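# Unpeg postcards onto the mat, box the clothespins

## Task

Remove every postcard from the line and lay them in a flat pile on the mat, and drop every clothespin into the box.

## Robot and tools

Robot: two arms, left_arm and right_arm, each with a two-finger parallel gripper and a wrist camera. Arm names do not match image sides. The left base sits near (-0.008, +0.240, +0.022) m and the right near (-0.048, -0.223, +0.009) m, both turned almost not at all about z. A two-camera stand is fixed behind the arms. The fingers point along the gripper's +z and close along its y. end_effector_position is the spot between the finger pads, roughly 1 cm short of the fingertips.

Frames: the scene frame has its origin at table-top height, halfway between the nominal bases; +z up, +x out across the table, left_arm toward +y. Fixed cameras and the table use the scene frame. Each arm reports its hand pose, velocities, targets and wrist camera pose in that arm's own base frame. Motion offsets are along the axes of the arm's current Hand target.

execute_actions(actions, cameras): actions is a list of actions; each action is a list of up to 15 rows, one row per 1/30 s control step, and a short list repeats its final row until 15 steps have passed. Each action lasts 0.5 s. Every row has 14 numbers in [-1, 1]: dx, dy, dz, rx, ry, rz, opening for left_arm, then the same seven for right_arm, always all 14. The six pose numbers are an offset from that arm's Hand target as it was when the action began (every row counts from there, not from the row before); 1.0 equals 0.6 m or 180 degrees, and rx, ry, rz form one rotation vector. Repeating an offset in a new action moves further. Six zeros asks again for the current Hand target. opening is absolute, not an offset: +1 fully open (0.093 m), -1 closed. Images come back only for an empty actions list or when cameras names them.

move(target, speed, blend, opening_speed, grip_force, blocking, cameras): target is one 14-number row in the same layout and scale, or a list of up to 15 such rows; every row is an offset from the Hand targets at the start of the move, not from the previous row. The gripper follows a straight line, all arms finishing together, in 0.5 s to 10 s. speed is m/s per arm path, 0.002 to 2.9, default 0.25 (rotation up to twice that in rad/s); one number or one per target. blend, in metres, rounds corners at intermediate targets; 0 stops at each. opening_speed is the finger rate on the -1..+1 scale per second, at least 0.2. grip_force is the per-pad limit in newtons, 10 to 50 (50 = full), one value or one per arm; it persists, and below full the fingers close slowly. blocking=false returns after about 0.5 s while the move continues. Moves do not avoid obstacles or the other arm; grippers trail and drift more when fast or stretched out.

wait(seconds 0 to 10) lets time pass with commands held. stop brakes a running move. zoom_image(camera, region [x0, y0, x1, y1] in pixels, at most 504 by 504) enlarges part of the newest image from cam_head_left, cam_head_right, cam_high, cam_left_wrist or cam_right_wrist (all 672x504). read_manual gives licence text. finished_scene(scene) ends the scene for good; the goal must hold without the robot.

Results: per arm end_effector_position (m) and end_effector_quat_wxyz in its base frame; Hand target (the last commanded pose after clipping, which next offsets count from); Tool commands; grip_measured; Joint positions (the last value is the finger opening in m); joint torques and velocities ("within noise" means still); some per-step positions for actions calls. A move adds a "move:" line: done, off_target, moving, held or fault, plus limits such as paced or held. done means within 10 mm and 2 degrees, not that anything is touched.

Gripping: grip_measured reads about -0.94 when the pads meet and rises about 0.0208 per mm of gap. For a firm grip on a flat rigid part, send about 0.24 below the reading for its width; keep sending it to hold; to release send well above that reading. A reading near -1 alone does not prove something thin is held. Readings may be biased high by up to 0.02.

Cautions: orientation commands are clipped to 40 degrees from the measured one per step, so turn in stages. Grippers often stop short or tilt from sag and friction; check the pose after each move and send the remaining offset. Keep paths away from an arm's own base. Go slowly near contact; pressing past a surface pushes harder. Never let the arms, grippers or wrist cameras touch each other, and never close one gripper on the other's fingers. Do not drop parts, release moving parts, slam into fixed things or strain camera cables. Anything left off the table fails the task. Loose objects may be nudged occasionally. Avoid long holds at full stretch: MOTOR HOT appears at 75 °C and at 90 °C the arm folds and stops working.

Each tool is called after "Request:" by a JSON object that holds its "name" and its "arguments".

## Session

Request:
{"name": "execute_actions", "arguments": {"actions": []}}

Scene clock: 0.00 s.
left_arm: end_effector_position=(+0.3837, +0.0051, +0.0815) grip_measured=+1.000 end_effector_quat_wxyz=(+0.557, -0.007, +0.830, -0.041) | right_arm: end_effector_position=(+0.3793, -0.0477, +0.0988) grip_measured=+1.000 end_effector_quat_wxyz=(+0.591, +0.087, +0.797, -0.091)
Joint positions: left_arm=[0.066 1.541 0.357 0.796 0.12 -0.032 0.093] | right_arm=[-0.027 1.539 0.321 0.923 0.224 0.023 0.093]
Joint velocities: within noise
Joint torques (N m): no reading
Heat: left arm: 40 °C; right arm: 38 °C.
Hand target: left_arm +0.3871, +0.0053, +0.0890; +0.566, -0.006, +0.823, -0.040 | right_arm +0.3823, -0.0478, +0.1066; +0.601, +0.088, +0.789, -0.090
Tool commands: left_gripper/opening=+1.0 right_gripper/opening=+1.0

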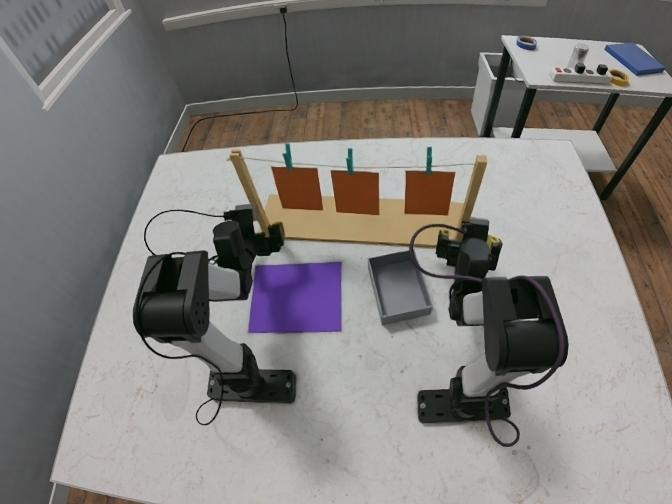

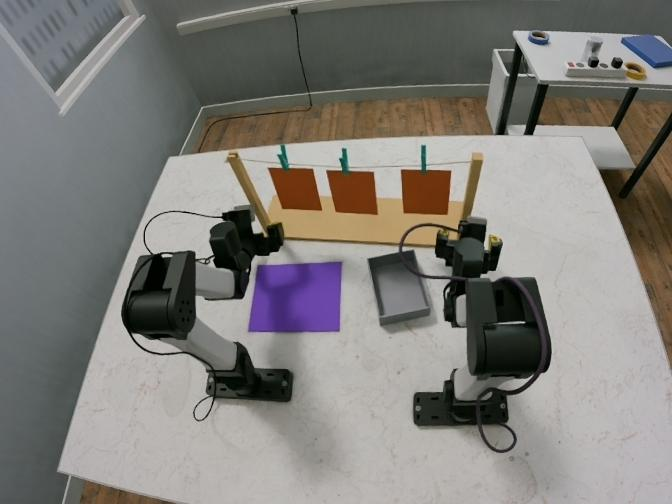

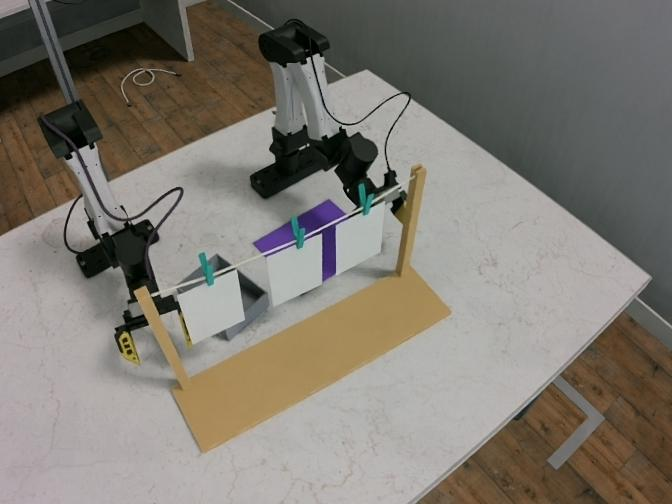

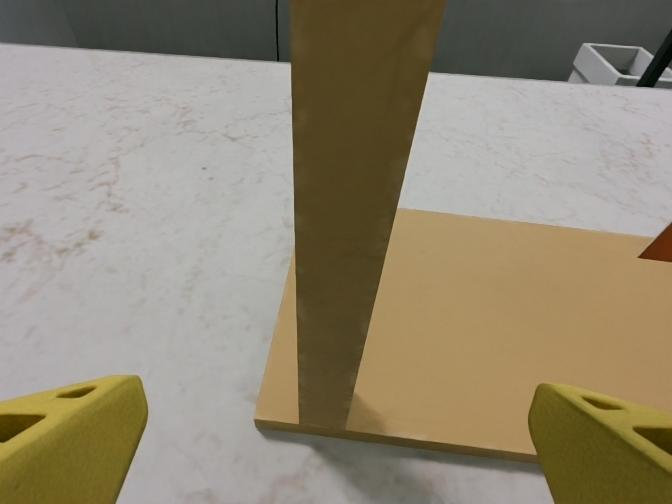

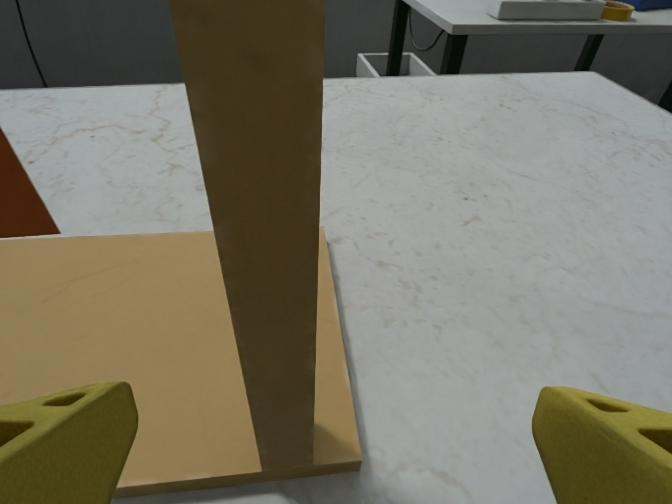

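Request:
{"name": "move", "arguments": {"target": [-0.263,-0.257,-0.34,-0.015,-0.116,0.021,1,-0.30,0.147,-0.273,-0.080,-0.085,0,1], "cameras": ["all"]}}

Scene clock: 36.50 s.
left_arm: end_effector_position=(+0.2481, -0.1281, +0.3087) grip_measured=+1.000 end_effector_quat_wxyz=(+0.703, +0.007, +0.711, +0.000) | right_arm: end_effector_position=(+0.2996, +0.0724, +0.3057) grip_measured=+1.000 end_effector_quat_wxyz=(+0.697, -0.005, +0.717, -0.006)
Joint positions: left_arm=[-1.009 0.736 0.58 0.136 -1 -0.007 0.093] | right_arm=[0.505 0.738 0.585 0.12 0.505 0.001 0.093]
Joint torques (N m): left_arm=[-0.16 -0.28 8.61 1.67 -0.23 0.06] | right_arm=[0.34 -1.09 8.73 2.22 0.07 -0.09]
Heat: left arm: 42 °C; right arm: 41 °C.
Hand target: left_arm +0.2479, -0.1277, +0.3198; +0.707, +0.000, +0.707, +0.000 | right_arm +0.2984, +0.0728, +0.3198; +0.707, -0.001, +0.708, -0.002
Off the commanded pose: left_arm 0.011 m, 1 deg | right_arm 0.014 m, 2 deg.
move: off_target (left_arm, right_arm)

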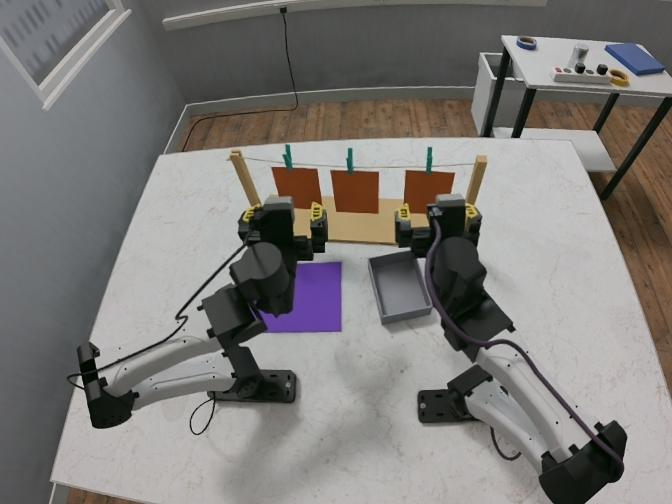

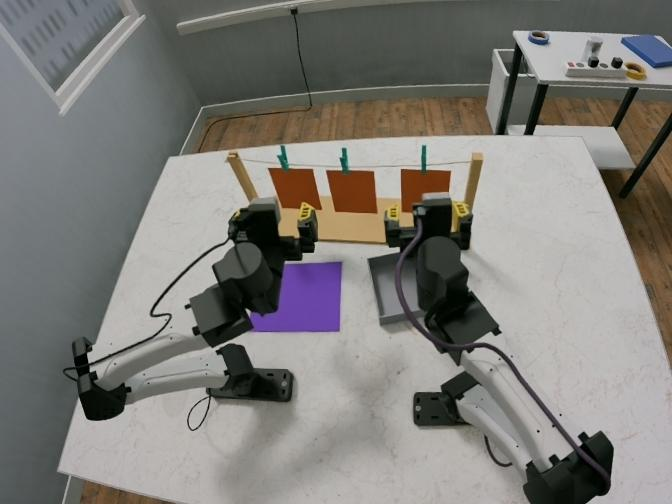

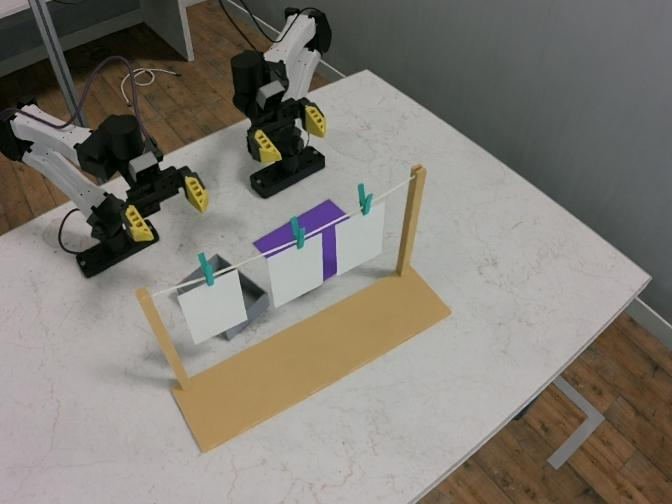

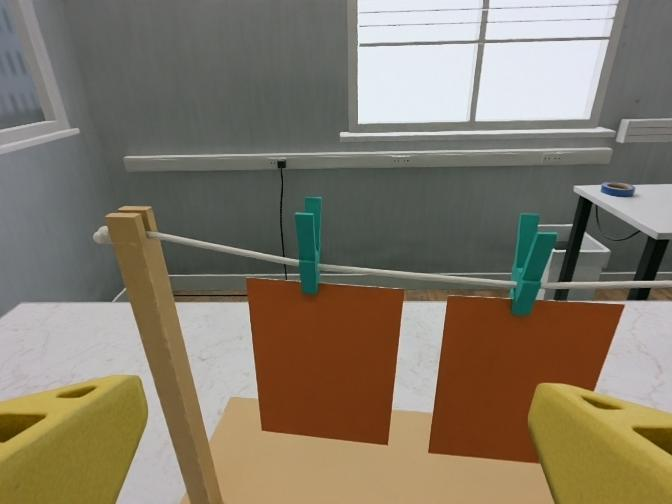

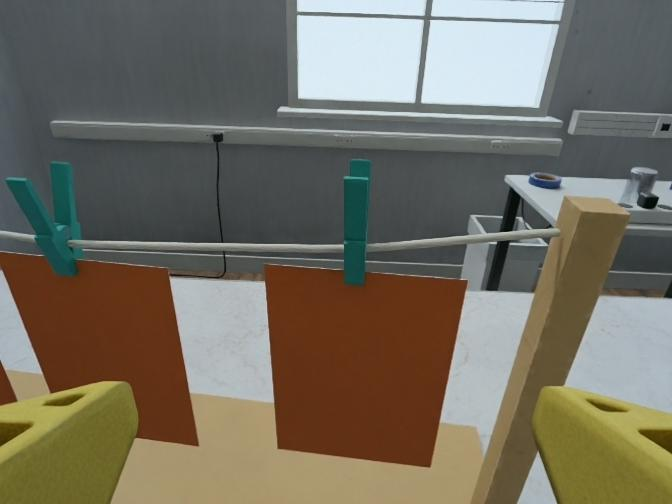

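Request:
{"name": "zoom_image", "arguments": {"camera": "cam_right_wrist", "region": [0, 140, 200, 290]}}

Request:
{"name": "zoom_image", "arguments": {"camera": "cam_right_wrist", "region": [300, 140, 420, 290]}}

Request:
{"name": "zoom_image", "arguments": {"camera": "cam_high", "region": [140, 160, 430, 380]}}

Request:
{"name": "zoom_image", "arguments": {"camera": "cam_left_wrist", "region": [230, 180, 350, 310]}}

Scaled by 2.520.

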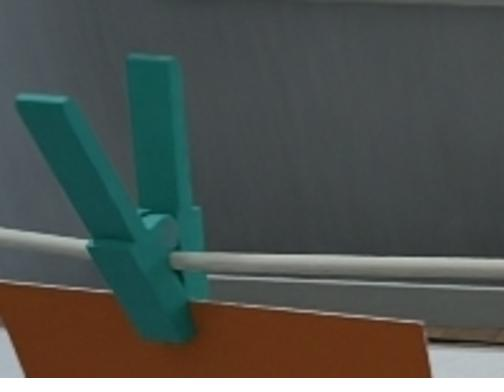

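Scaled by 3.360.

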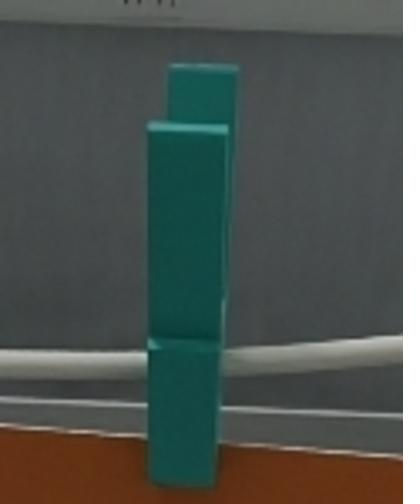

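Scaled by 1.738.

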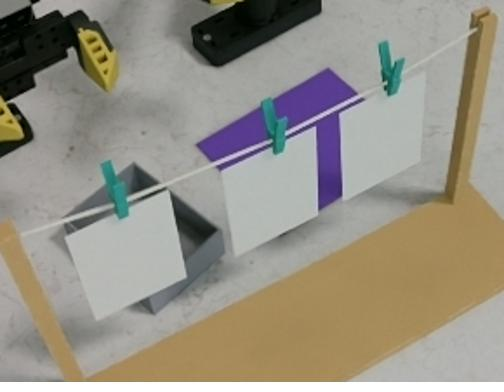

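Scaled by 3.877.

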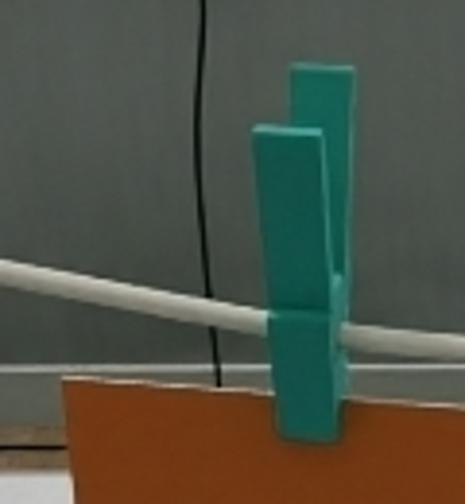

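Request:
{"name": "move", "arguments": {"target": [0,0,0,0,0,0,1,0.075,-0.017,0.167,0,0,0,0], "cameras": ["cam_right_wrist","cam_high","cam_head_left"]}}

Scene clock: 104.30 s.
left_arm: end_effector_position=(+0.2481, -0.1279, +0.3087) grip_measured=+1.000 end_effector_quat_wxyz=(+0.703, +0.006, +0.711, +0.001) | right_arm: end_effector_position=(+0.3931, +0.0615, +0.2577) grip_measured=+0.002 end_effector_quat_wxyz=(+0.691, -0.002, +0.723, -0.007)
Joint positions: left_arm=[-1.009 0.736 0.58 0.136 -1.001 -0.007 0.093] | right_arm=[0.272 1.199 0.592 0.559 0.279 -0.001 0.045]
Joint torques (N m): left_arm=[-0.16 -0.27 8.61 1.67 -0.23 0.06] | right_arm=[-0.68 -2.97 8.81 2.55 -0.21 -0.07]
Heat: left arm: 48 °C; right arm: 51 °C.
Hand target: left_arm +0.2479, -0.1277, +0.3198; +0.707, +0.000, +0.707, +0.000 | right_arm +0.3985, +0.0623, +0.2747; +0.707, -0.001, +0.708, -0.002
Off the commanded pose: left_arm 0.011 m, 1 deg | right_arm 0.018 m, 3 deg.
move: off_target (left_arm, right_arm)
Images, in order (width x height): cam_head_left 672x504, cam_high 672x504, cam_right_wrist 672x504.

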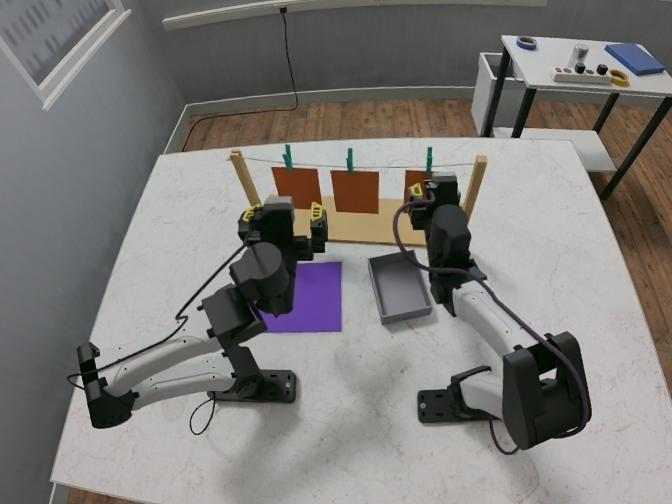

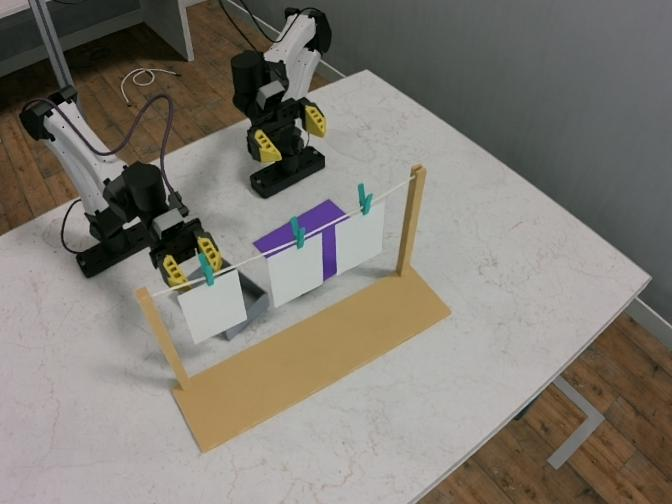

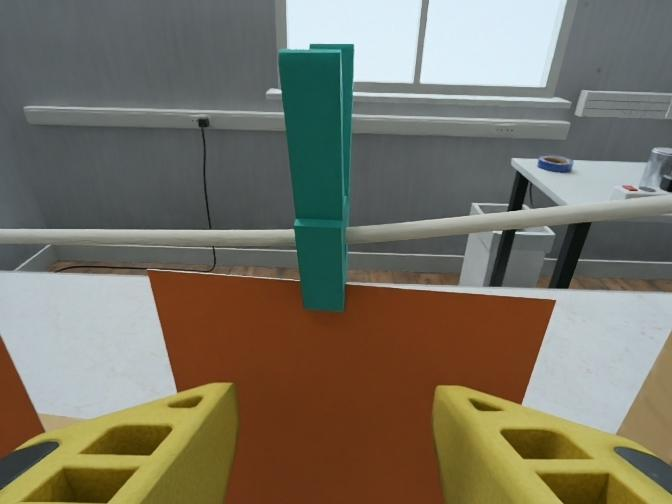

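Request:
{"name": "move", "arguments": {"target": [[0,0,0,0,0,0,1,-0.082,0.007,0,0,-0.012,0,0],[0,0,0,0,0,0,1,-0.082,0.007,0.054,0,-0.012,0,0]], "speed": 0.15, "cameras": ["cam_right_wrist","cam_high"]}}

Scene clock: 122.13 s.
left_arm: end_effector_position=(+0.2481, -0.1279, +0.3087) grip_measured=+1.000 end_effector_quat_wxyz=(+0.703, +0.006, +0.711, +0.001) | right_arm: end_effector_position=(+0.4268, +0.0665, +0.3071) grip_measured=+0.002 end_effector_quat_wxyz=(+0.705, -0.002, +0.709, -0.006)
Joint positions: left_arm=[-1.009 0.736 0.58 0.136 -1.001 -0.007 0.093] | right_arm=[0.256 1.293 0.818 0.468 0.262 -0.01 0.045]
Joint torques (N m): left_arm=[-0.16 -0.27 8.61 1.67 -0.24 0.06] | right_arm=[-0.66 -3.95 9.01 2.52 -0.19 -0.08]
Heat: left arm: 49 °C; right arm: 52 °C.
Hand target: left_arm +0.2479, -0.1277, +0.3198; +0.707, +0.000, +0.707, +0.000 | right_arm +0.4311, +0.0666, +0.3238; +0.720, -0.001, +0.694, -0.002
Off the commanded pose: left_arm 0.011 m, 1 deg | right_arm 0.017 m, 3 deg.
move: off_target (left_arm, right_arm)
Images, in order (width x height): cam_high 672x504, cam_right_wrist 672x504.

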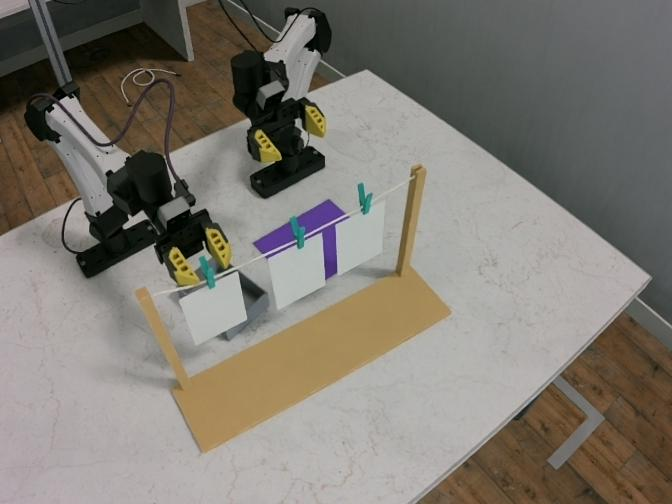

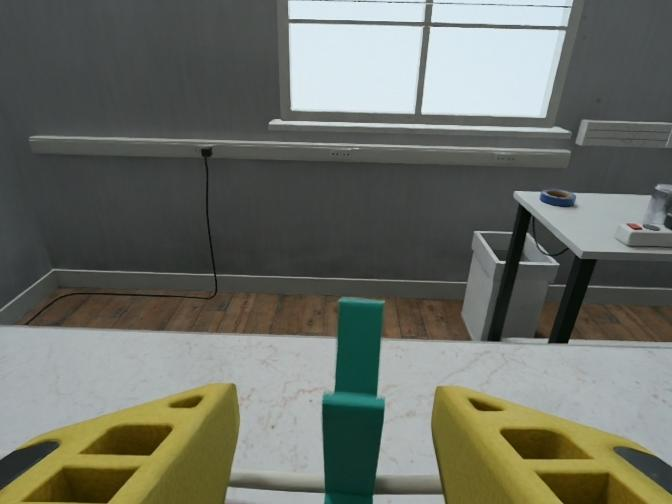

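Request:
{"name": "move", "arguments": {"target": [[0,0,0,0,0,0,1,0,-0.005,0.005,0,0,0,0],[0,0,0,0,0,0,1,0,-0.005,0.005,0,0,0,-1]], "speed": 0.1, "grip_force": 30, "cameras": ["cam_right_wrist","cam_high"]}}

Scene clock: 136.93 s.
left_arm: end_effector_position=(+0.2481, -0.1279, +0.3087) grip_measured=+1.000 end_effector_quat_wxyz=(+0.703, +0.006, +0.711, +0.001) | right_arm: end_effector_position=(+0.4293, +0.0638, +0.3080) grip_measured=-0.811 end_effector_quat_wxyz=(+0.706, -0.002, +0.709, -0.006)
Joint positions: left_arm=[-1.009 0.736 0.58 0.136 -1.001 -0.007 0.093] | right_arm=[0.243 1.3 0.825 0.471 0.247 -0.01 0.006]
Joint torques (N m): left_arm=[-0.17 -0.28 8.61 1.67 -0.24 0.06] | right_arm=[-0.68 -3.84 9.03 2.51 -0.18 -0.08]
Heat: left arm: 50 °C; right arm: 51 °C.
Hand target: left_arm +0.2479, -0.1277, +0.3198; +0.707, +0.000, +0.707, +0.000 | right_arm +0.4340, +0.0635, +0.3239; +0.720, -0.001, +0.694, -0.002
Off the commanded pose: left_arm 0.011 m, 1 deg | right_arm 0.017 m, 2 deg.
grip_force (N): 30, 30
move: off_target (left_arm, right_arm); target 2's new opening was sent with right_arm's hand 0.017 m and 2 deg from that target
Images, in order (width x height): cam_high 672x504, cam_right_wrist 672x504.

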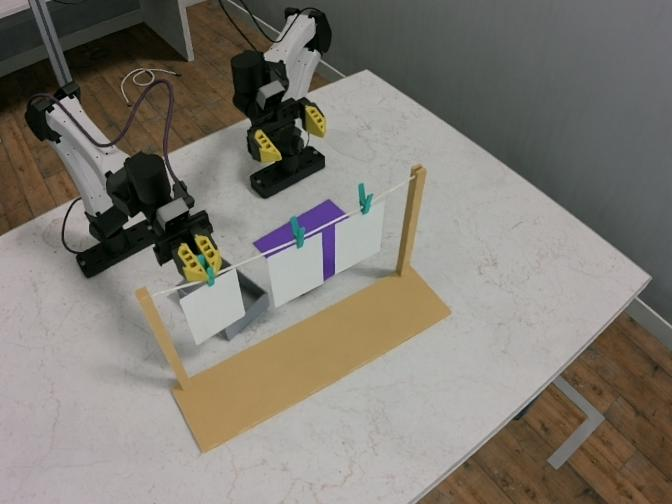

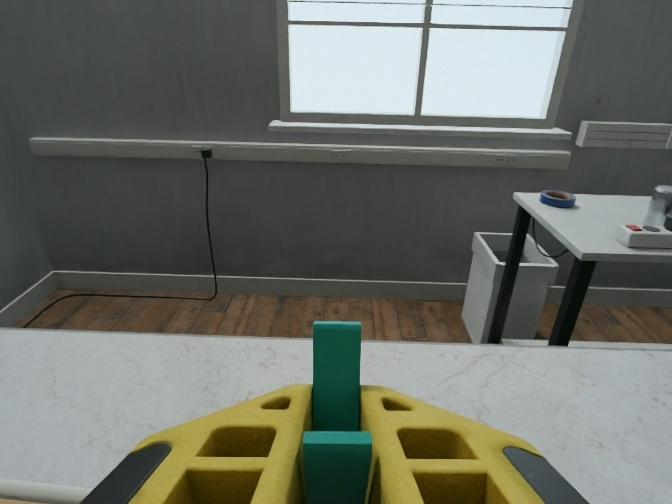

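Request:
{"name": "move", "arguments": {"target": [0,0,0,0,0,0,1,-0.035,0,0,0,0,0,-1], "speed": 0.05, "cameras": ["cam_right_wrist","cam_high"]}}

Scene clock: 141.97 s.
left_arm: end_effector_position=(+0.2481, -0.1279, +0.3087) grip_measured=+1.000 end_effector_quat_wxyz=(+0.703, +0.006, +0.711, +0.001) | right_arm: end_effector_position=(+0.4327, +0.0647, +0.3238) grip_measured=-0.822 end_effector_quat_wxyz=(+0.703, -0.003, +0.711, -0.006)
Joint positions: left_arm=[-1.009 0.736 0.58 0.136 -1.001 -0.007 0.093] | right_arm=[0.243 1.3 0.895 0.393 0.247 -0.01 0.006]
Joint torques (N m): left_arm=[-0.16 -0.27 8.61 1.67 -0.24 0.06] | right_arm=[-0.61 -5.45 9.18 2.4 -0.16 -0.08]
Heat: left arm: 50 °C; right arm: 51 °C.
Hand target: left_arm +0.2479, -0.1277, +0.3198; +0.707, +0.000, +0.707, +0.000 | right_arm +0.4332, +0.0636, +0.3450; +0.720, -0.001, +0.694, -0.002
Off the commanded pose: left_arm 0.011 m, 1 deg | right_arm 0.021 m, 3 deg.
grip_force (N): 30, 30
move: off_target (left_arm, right_arm)
Images, in order (width x height): cam_high 672x504, cam_right_wrist 672x504.

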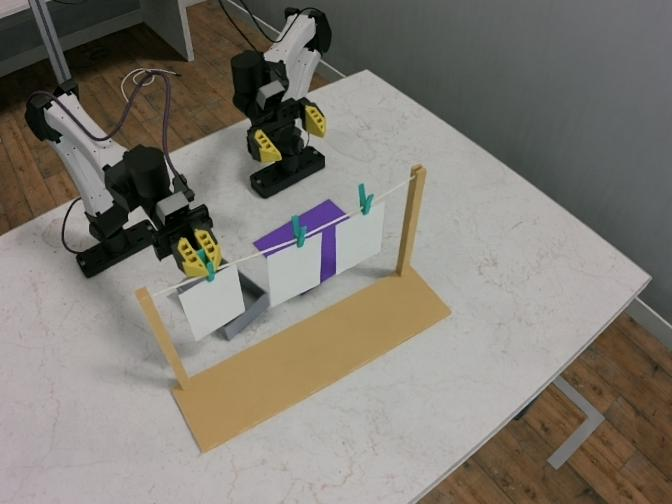

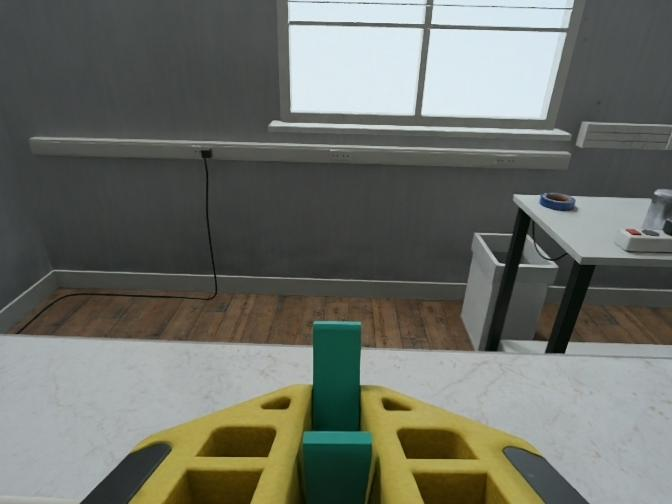

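Request:
{"name": "zoom_image", "arguments": {"camera": "cam_high", "region": [130, 210, 310, 350]}}

Scaled by 2.800.

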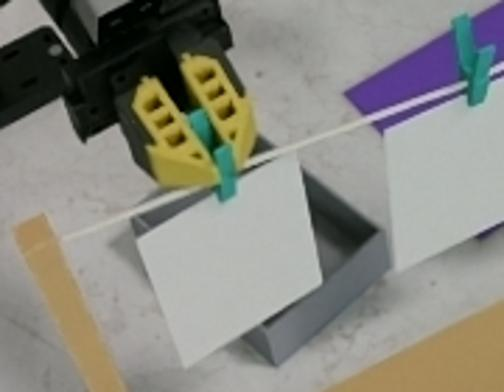

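Request:
{"name": "move", "arguments": {"target": [0,0,0,0,0,0,1,-0.05,0,0,0,0,0,-1], "speed": 0.04, "grip_force": 50, "cameras": ["cam_right_wrist","cam_high","cam_head_left"]}}

Request:
{"name": "zoom_image", "arguments": {"camera": "cam_high", "region": [130, 210, 310, 350]}}

Scene clock: 152.67 s.
left_arm: end_effector_position=(+0.2481, -0.1279, +0.3087) grip_measured=+1.000 end_effector_quat_wxyz=(+0.703, +0.006, +0.711, +0.001) | right_arm: end_effector_position=(+0.4355, +0.0633, +0.3413) grip_measured=-0.885 end_effector_quat_wxyz=(+0.691, -0.003, +0.722, -0.012)
Joint positions: left_arm=[-1.009 0.736 0.58 0.136 -1.001 -0.007 0.093] | right_arm=[0.24 1.3 0.997 0.258 0.252 -0.01 0.003]
Joint torques (N m): left_arm=[-0.17 -0.27 8.61 1.67 -0.24 0.06] | right_arm=[-0.31 -6.83 9.73 2.5 -0.21 -0.08]
Heat: left arm: 50 °C; right arm: 52 °C.
Hand target: left_arm +0.2479, -0.1277, +0.3198; +0.707, +0.000, +0.707, +0.000 | right_arm +0.4321, +0.0638, +0.3750; +0.720, -0.001, +0.694, -0.002
Off the commanded pose: left_arm 0.011 m, 1 deg | right_arm 0.034 m, 5 deg.
move: off_target (left_arm, right_arm)
Images, in order (width x height): cam_head_left 672x504, cam_high 672x504, cam_right_wrist 672x504.

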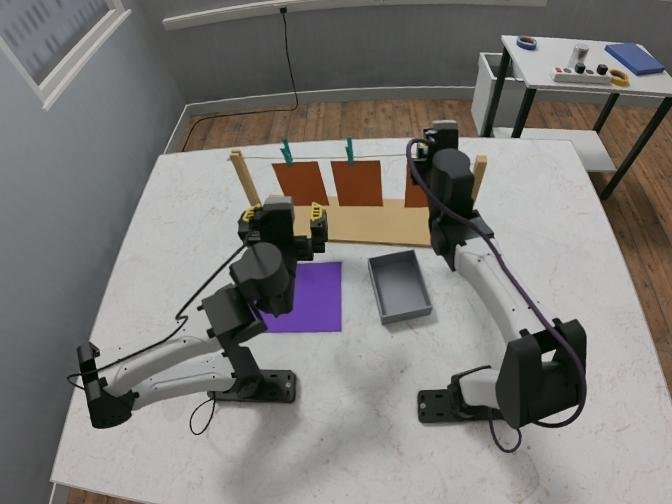

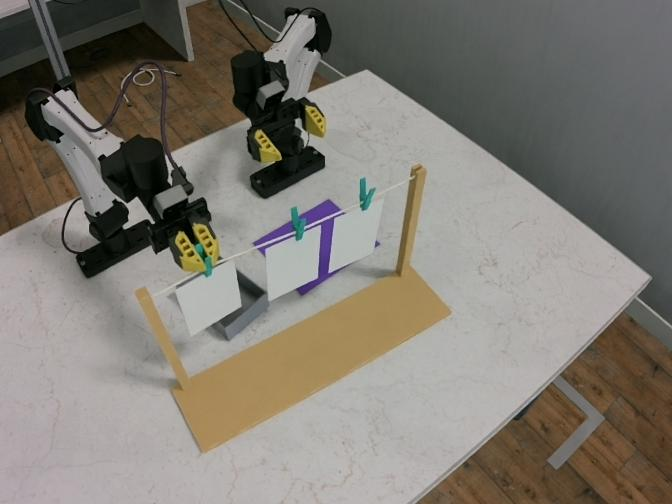

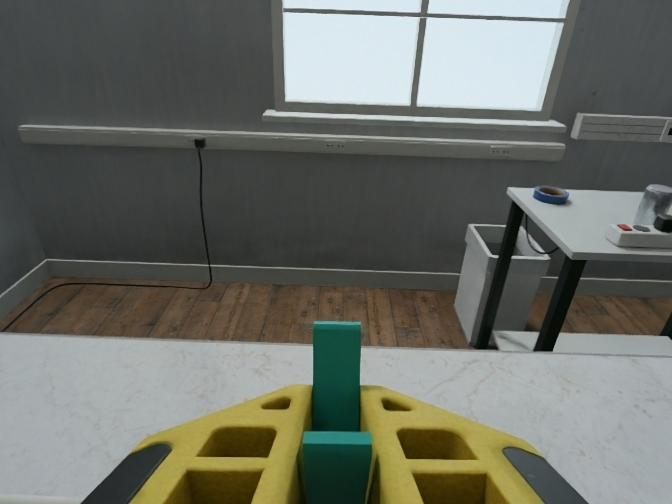

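Scaled by 2.800.

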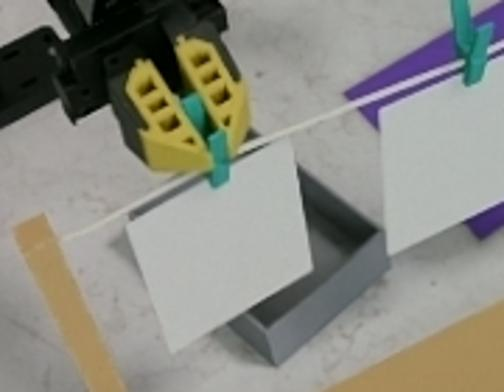

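Request:
{"name": "move", "arguments": {"target": [0,0,0,0,0,0,1,-0.05,0,0,0,0,0,-1], "speed": 0.03, "cameras": ["cam_right_wrist","cam_high"]}}

Request:
{"name": "zoom_image", "arguments": {"camera": "cam_high", "region": [130, 180, 310, 350]}}

Scene clock: 167.40 s.
left_arm: end_effector_position=(+0.2481, -0.1279, +0.3087) grip_measured=+1.000 end_effector_quat_wxyz=(+0.703, +0.006, +0.711, +0.001) | right_arm: end_effector_position=(+0.4345, +0.0627, +0.3481) grip_measured=-0.887 end_effector_quat_wxyz=(+0.666, -0.009, +0.746, -0.019)
Joint positions: left_arm=[-1.009 0.736 0.58 0.136 -1.001 -0.007 0.093] | right_arm=[0.24 1.3 1.091 0.093 0.254 -0.01 0.003]
Joint torques (N m): left_arm=[-0.16 -0.27 8.61 1.67 -0.24 0.06] | right_arm=[-0.2 -7.8 10.86 3.1 -0.19 -0.09]
Heat: left arm: 51 °C; right arm: 52 °C.
Hand target: left_arm +0.2479, -0.1277, +0.3198; +0.707, +0.000, +0.707, +0.000 | right_arm +0.4310, +0.0639, +0.4049; +0.720, -0.001, +0.694, -0.002
Off the commanded pose: left_arm 0.011 m, 1 deg | right_arm 0.057 m, 9 deg.
move: off_target (left_arm, right_arm)
Images, in order (width x height): cam_high 672x504, cam_right_wrist 672x504.

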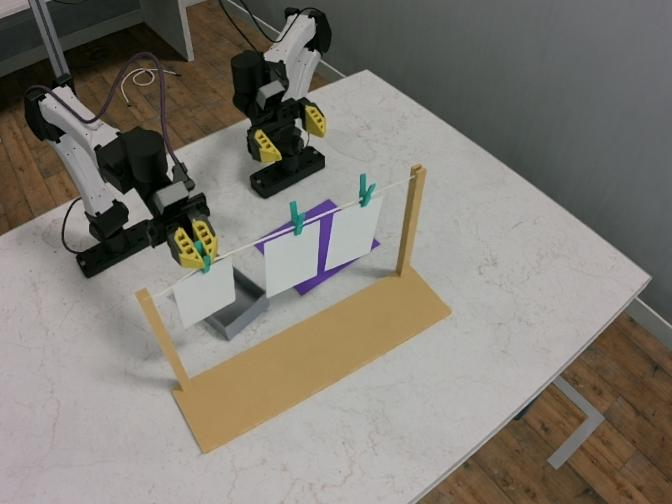

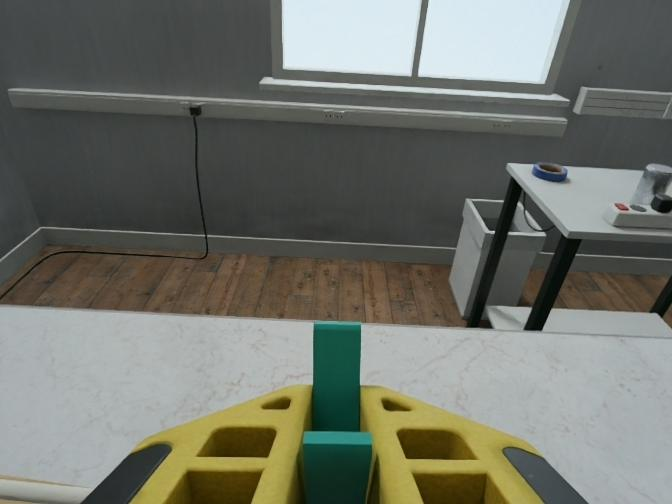

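Scaled by 2.800.

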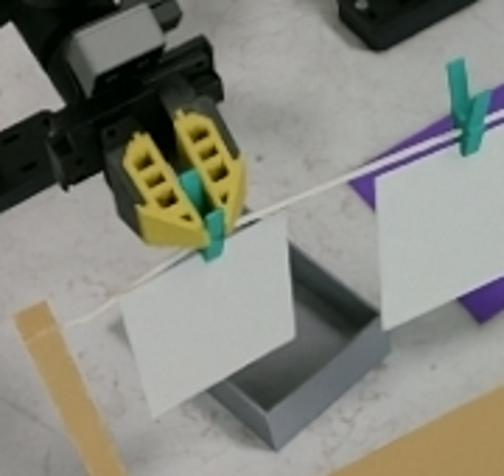

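Request:
{"name": "move", "arguments": {"target": [[0,0,0,0,0,0,1,0.130,0,0.003,0,0,0,-1],[0,0,0,0,0,0,1,0.147,0,0.015,0,0.214,0,-1],[0,0,0,0,0,0,1,0.165,0,0.03,0,0.428,0,-1]], "speed": 0.12, "blend": 0.01, "cameras": ["all"]}}

Scene clock: 190.23 s.
left_arm: end_effector_position=(+0.2481, -0.1279, +0.3087) grip_measured=+1.000 end_effector_quat_wxyz=(+0.703, +0.006, +0.711, +0.001) | right_arm: end_effector_position=(+0.4491, +0.0638, +0.3039) grip_measured=-0.887 end_effector_quat_wxyz=(+0.254, -0.003, +0.967, +0.009)
Joint positions: left_arm=[-1.009 0.736 0.58 0.136 -1.001 -0.007 0.093] | right_arm=[0.164 2.091 2.604 -1.574 0.061 0.141 0.003]
Joint torques (N m): left_arm=[-0.16 -0.28 8.61 1.67 -0.24 0.06] | right_arm=[-0.62 -8.05 6.61 1.4 -0.13 -0.07]
Heat: left arm: 52 °C; right arm: 56 °C.
Hand target: left_arm +0.2479, -0.1277, +0.3198; +0.707, +0.000, +0.707, +0.000 | right_arm +0.4527, +0.0634, +0.3066; +0.131, +0.000, +0.991, -0.002
Off the commanded pose: left_arm 0.011 m, 1 deg | right_arm 0.005 m, 14 deg.
joint sent to its limit (right arm) — joint 4 (wrist pitch), lower limit. The joint targets are off in orientation, not in position.
move: off_target (left_arm, right_arm)

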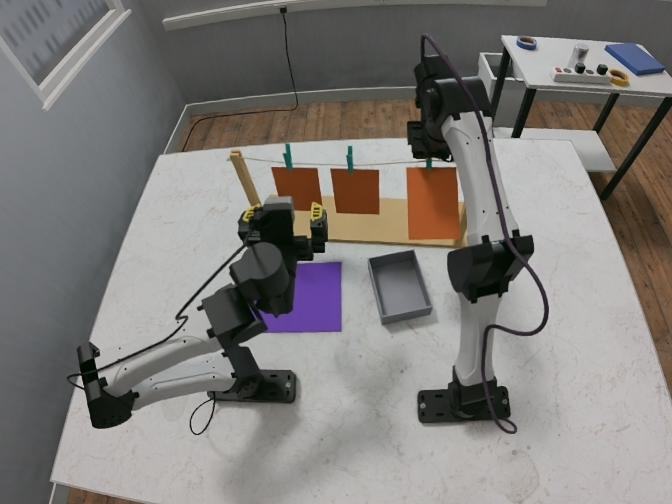

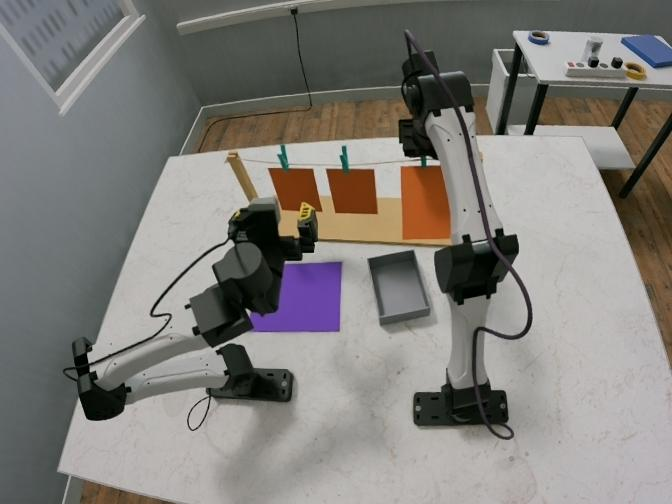

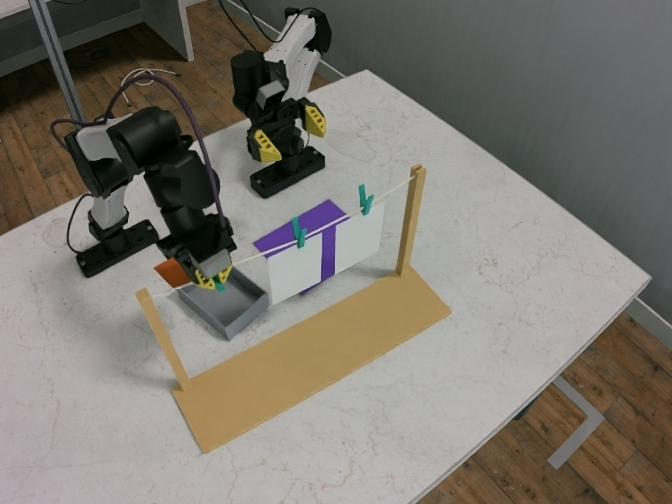

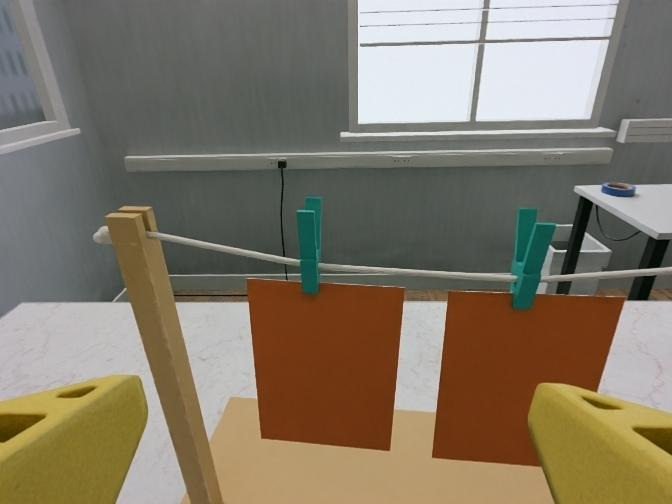

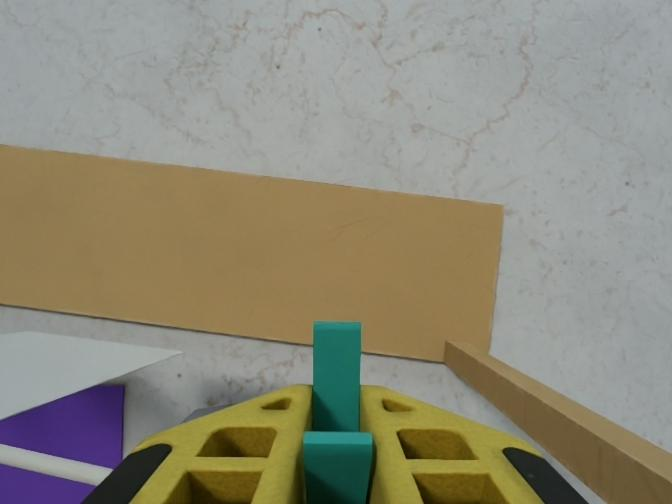

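Request:
{"name": "move", "arguments": {"target": [0.175,-0.283,0.005,0.331,0.098,-0.385,1,0,0,0,0,0,0,-1], "cameras": ["all"]}}

Scene clock: 216.80 s.
left_arm: end_effector_position=(+0.2504, -0.2970, +0.1839) grip_measured=+1.000 end_effector_quat_wxyz=(+0.358, -0.070, +0.658, -0.659) | right_arm: end_effector_position=(+0.4491, +0.0638, +0.3039) grip_measured=-0.887 end_effector_quat_wxyz=(+0.254, -0.003, +0.967, +0.009)
Joint positions: left_arm=[-0.798 1.62 0.289 1.458 0.167 -1.2 0.093] | right_arm=[0.164 2.091 2.604 -1.574 0.061 0.141 0.003]
Joint torques (N m): left_arm=[0.64 -4.12 5.44 3.26 0 0] | right_arm=[-0.66 -8.06 6.65 1.41 -0.15 -0.08]
Heat: left arm: 52 °C; right arm: 53 °C.
Hand target: left_arm +0.2507, -0.2975, +0.2148; +0.388, -0.054, +0.584, -0.711 | right_arm +0.4527, +0.0634, +0.3066; +0.131, +0.000, +0.991, -0.002
Off the commanded pose: left_arm 0.031 m, 11 deg | right_arm 0.005 m, 14 deg.
joint sent to its limit (left arm) — joint 4 (wrist pitch), upper limit. The joint targets are off in orientation, not in position.
joint sent to its limit (right arm) — joint 4 (wrist pitch), lower limit. The joint targets are off in orientation, not in position.
move: off_target (left_arm, right_arm)

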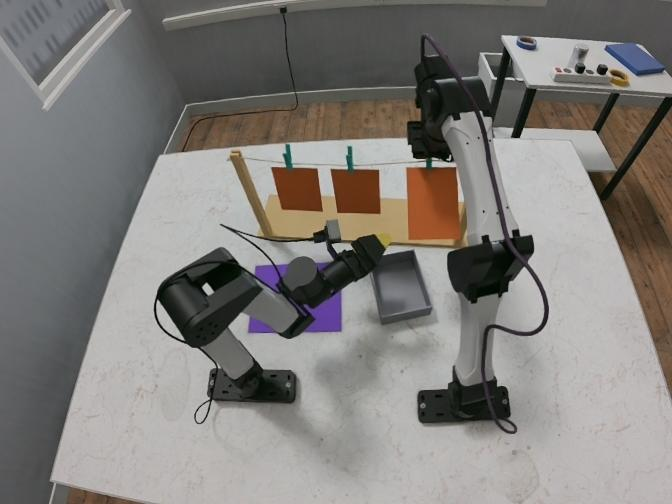

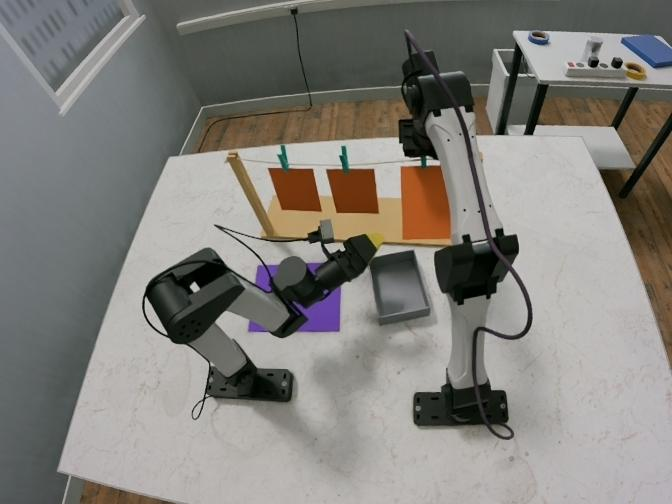

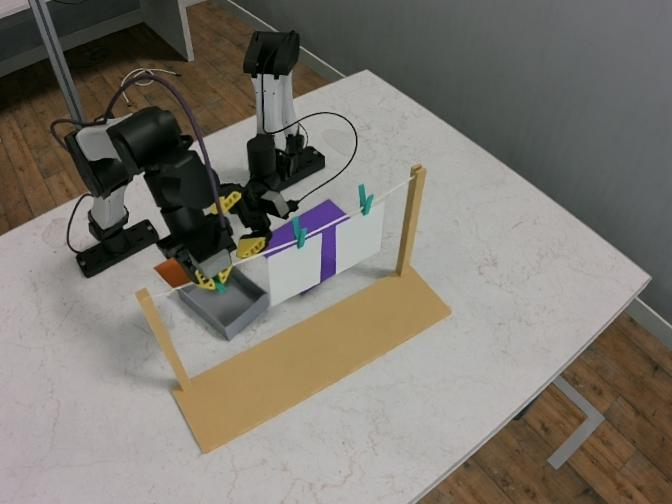

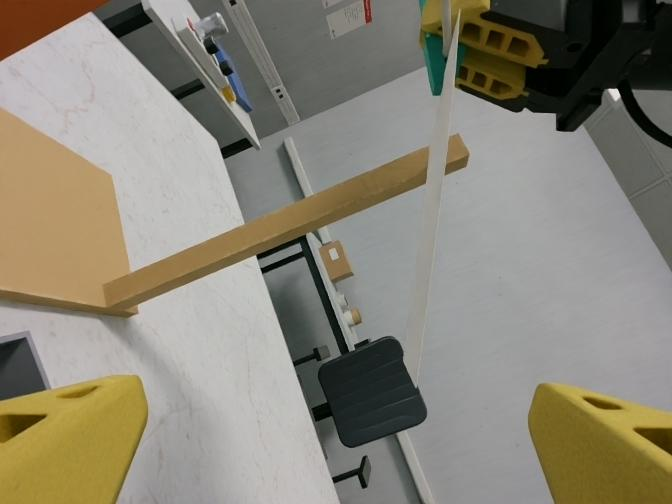

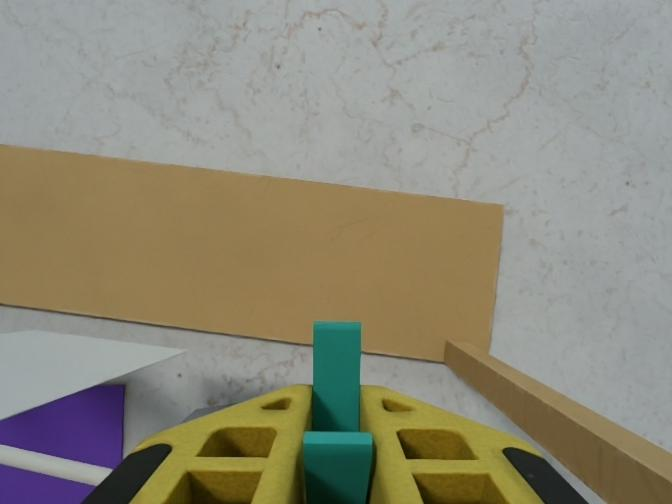

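Request:
{"name": "move", "arguments": {"target": [[-0.02,-0.035,0.038,0,0,0,1,0,0,0,0,0,0,-1],[0.0435,-0.028,0.1235,0,0,0,1,0,0,0,0,0,0,-1]], "speed": 0.12, "cameras": ["cam_left_wrist","cam_head_left","cam_high"]}}

Scene clock: 249.73 s.
left_arm: end_effector_position=(+0.2615, -0.3700, +0.2255) grip_measured=+1.000 end_effector_quat_wxyz=(-0.372, +0.056, -0.610, +0.697) | right_arm: end_effector_position=(+0.4491, +0.0638, +0.3039) grip_measured=-0.887 end_effector_quat_wxyz=(+0.254, -0.003, +0.967, +0.009)
Joint positions: left_arm=[-0.937 1.778 0.576 1.455 0.05 -1.186 0.093] | right_arm=[0.164 2.091 2.604 -1.574 0.061 0.141 0.003]
Joint torques (N m): left_arm=[-0.02 -5.64 6.46 2.47 -0.2 0.15] | right_arm=[-0.66 -8.01 6.65 1.4 -0.14 -0.07]
Heat: left arm: 51 °C; right arm: 52 °C.
Hand target: left_arm +0.2637, -0.3717, +0.2427; -0.388, +0.054, -0.584, +0.711 | right_arm +0.4527, +0.0634, +0.3066; +0.131, +0.000, +0.991, -0.002
Off the commanded pose: left_arm 0.017 m, 4 deg | right_arm 0.005 m, 14 deg.
joint sent to its limit (right arm) — joint 4 (wrist pitch), lower limit. The joint targets are off in orientation, not in position.
move: off_target (left_arm, right_arm)
Images, in order (width x height): cam_head_left 672x504, cam_high 672x504, cam_left_wrist 672x504.

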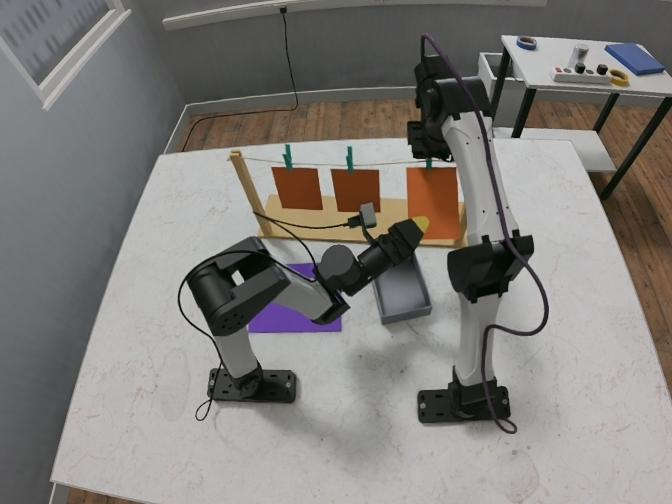

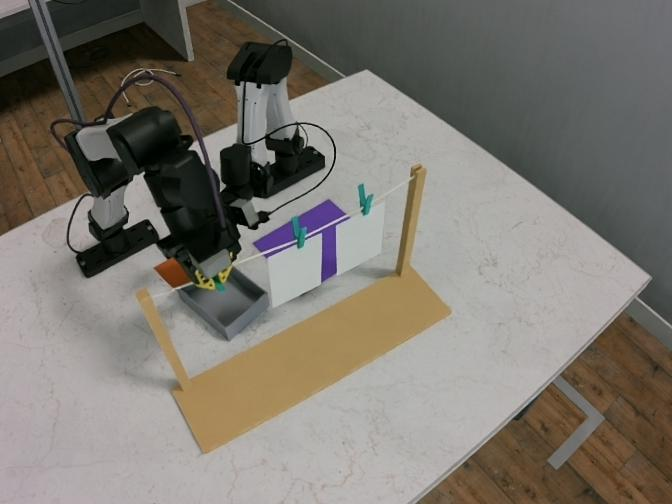

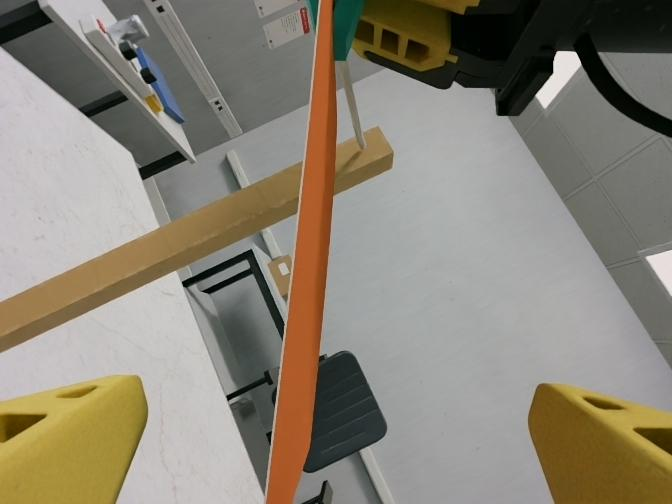

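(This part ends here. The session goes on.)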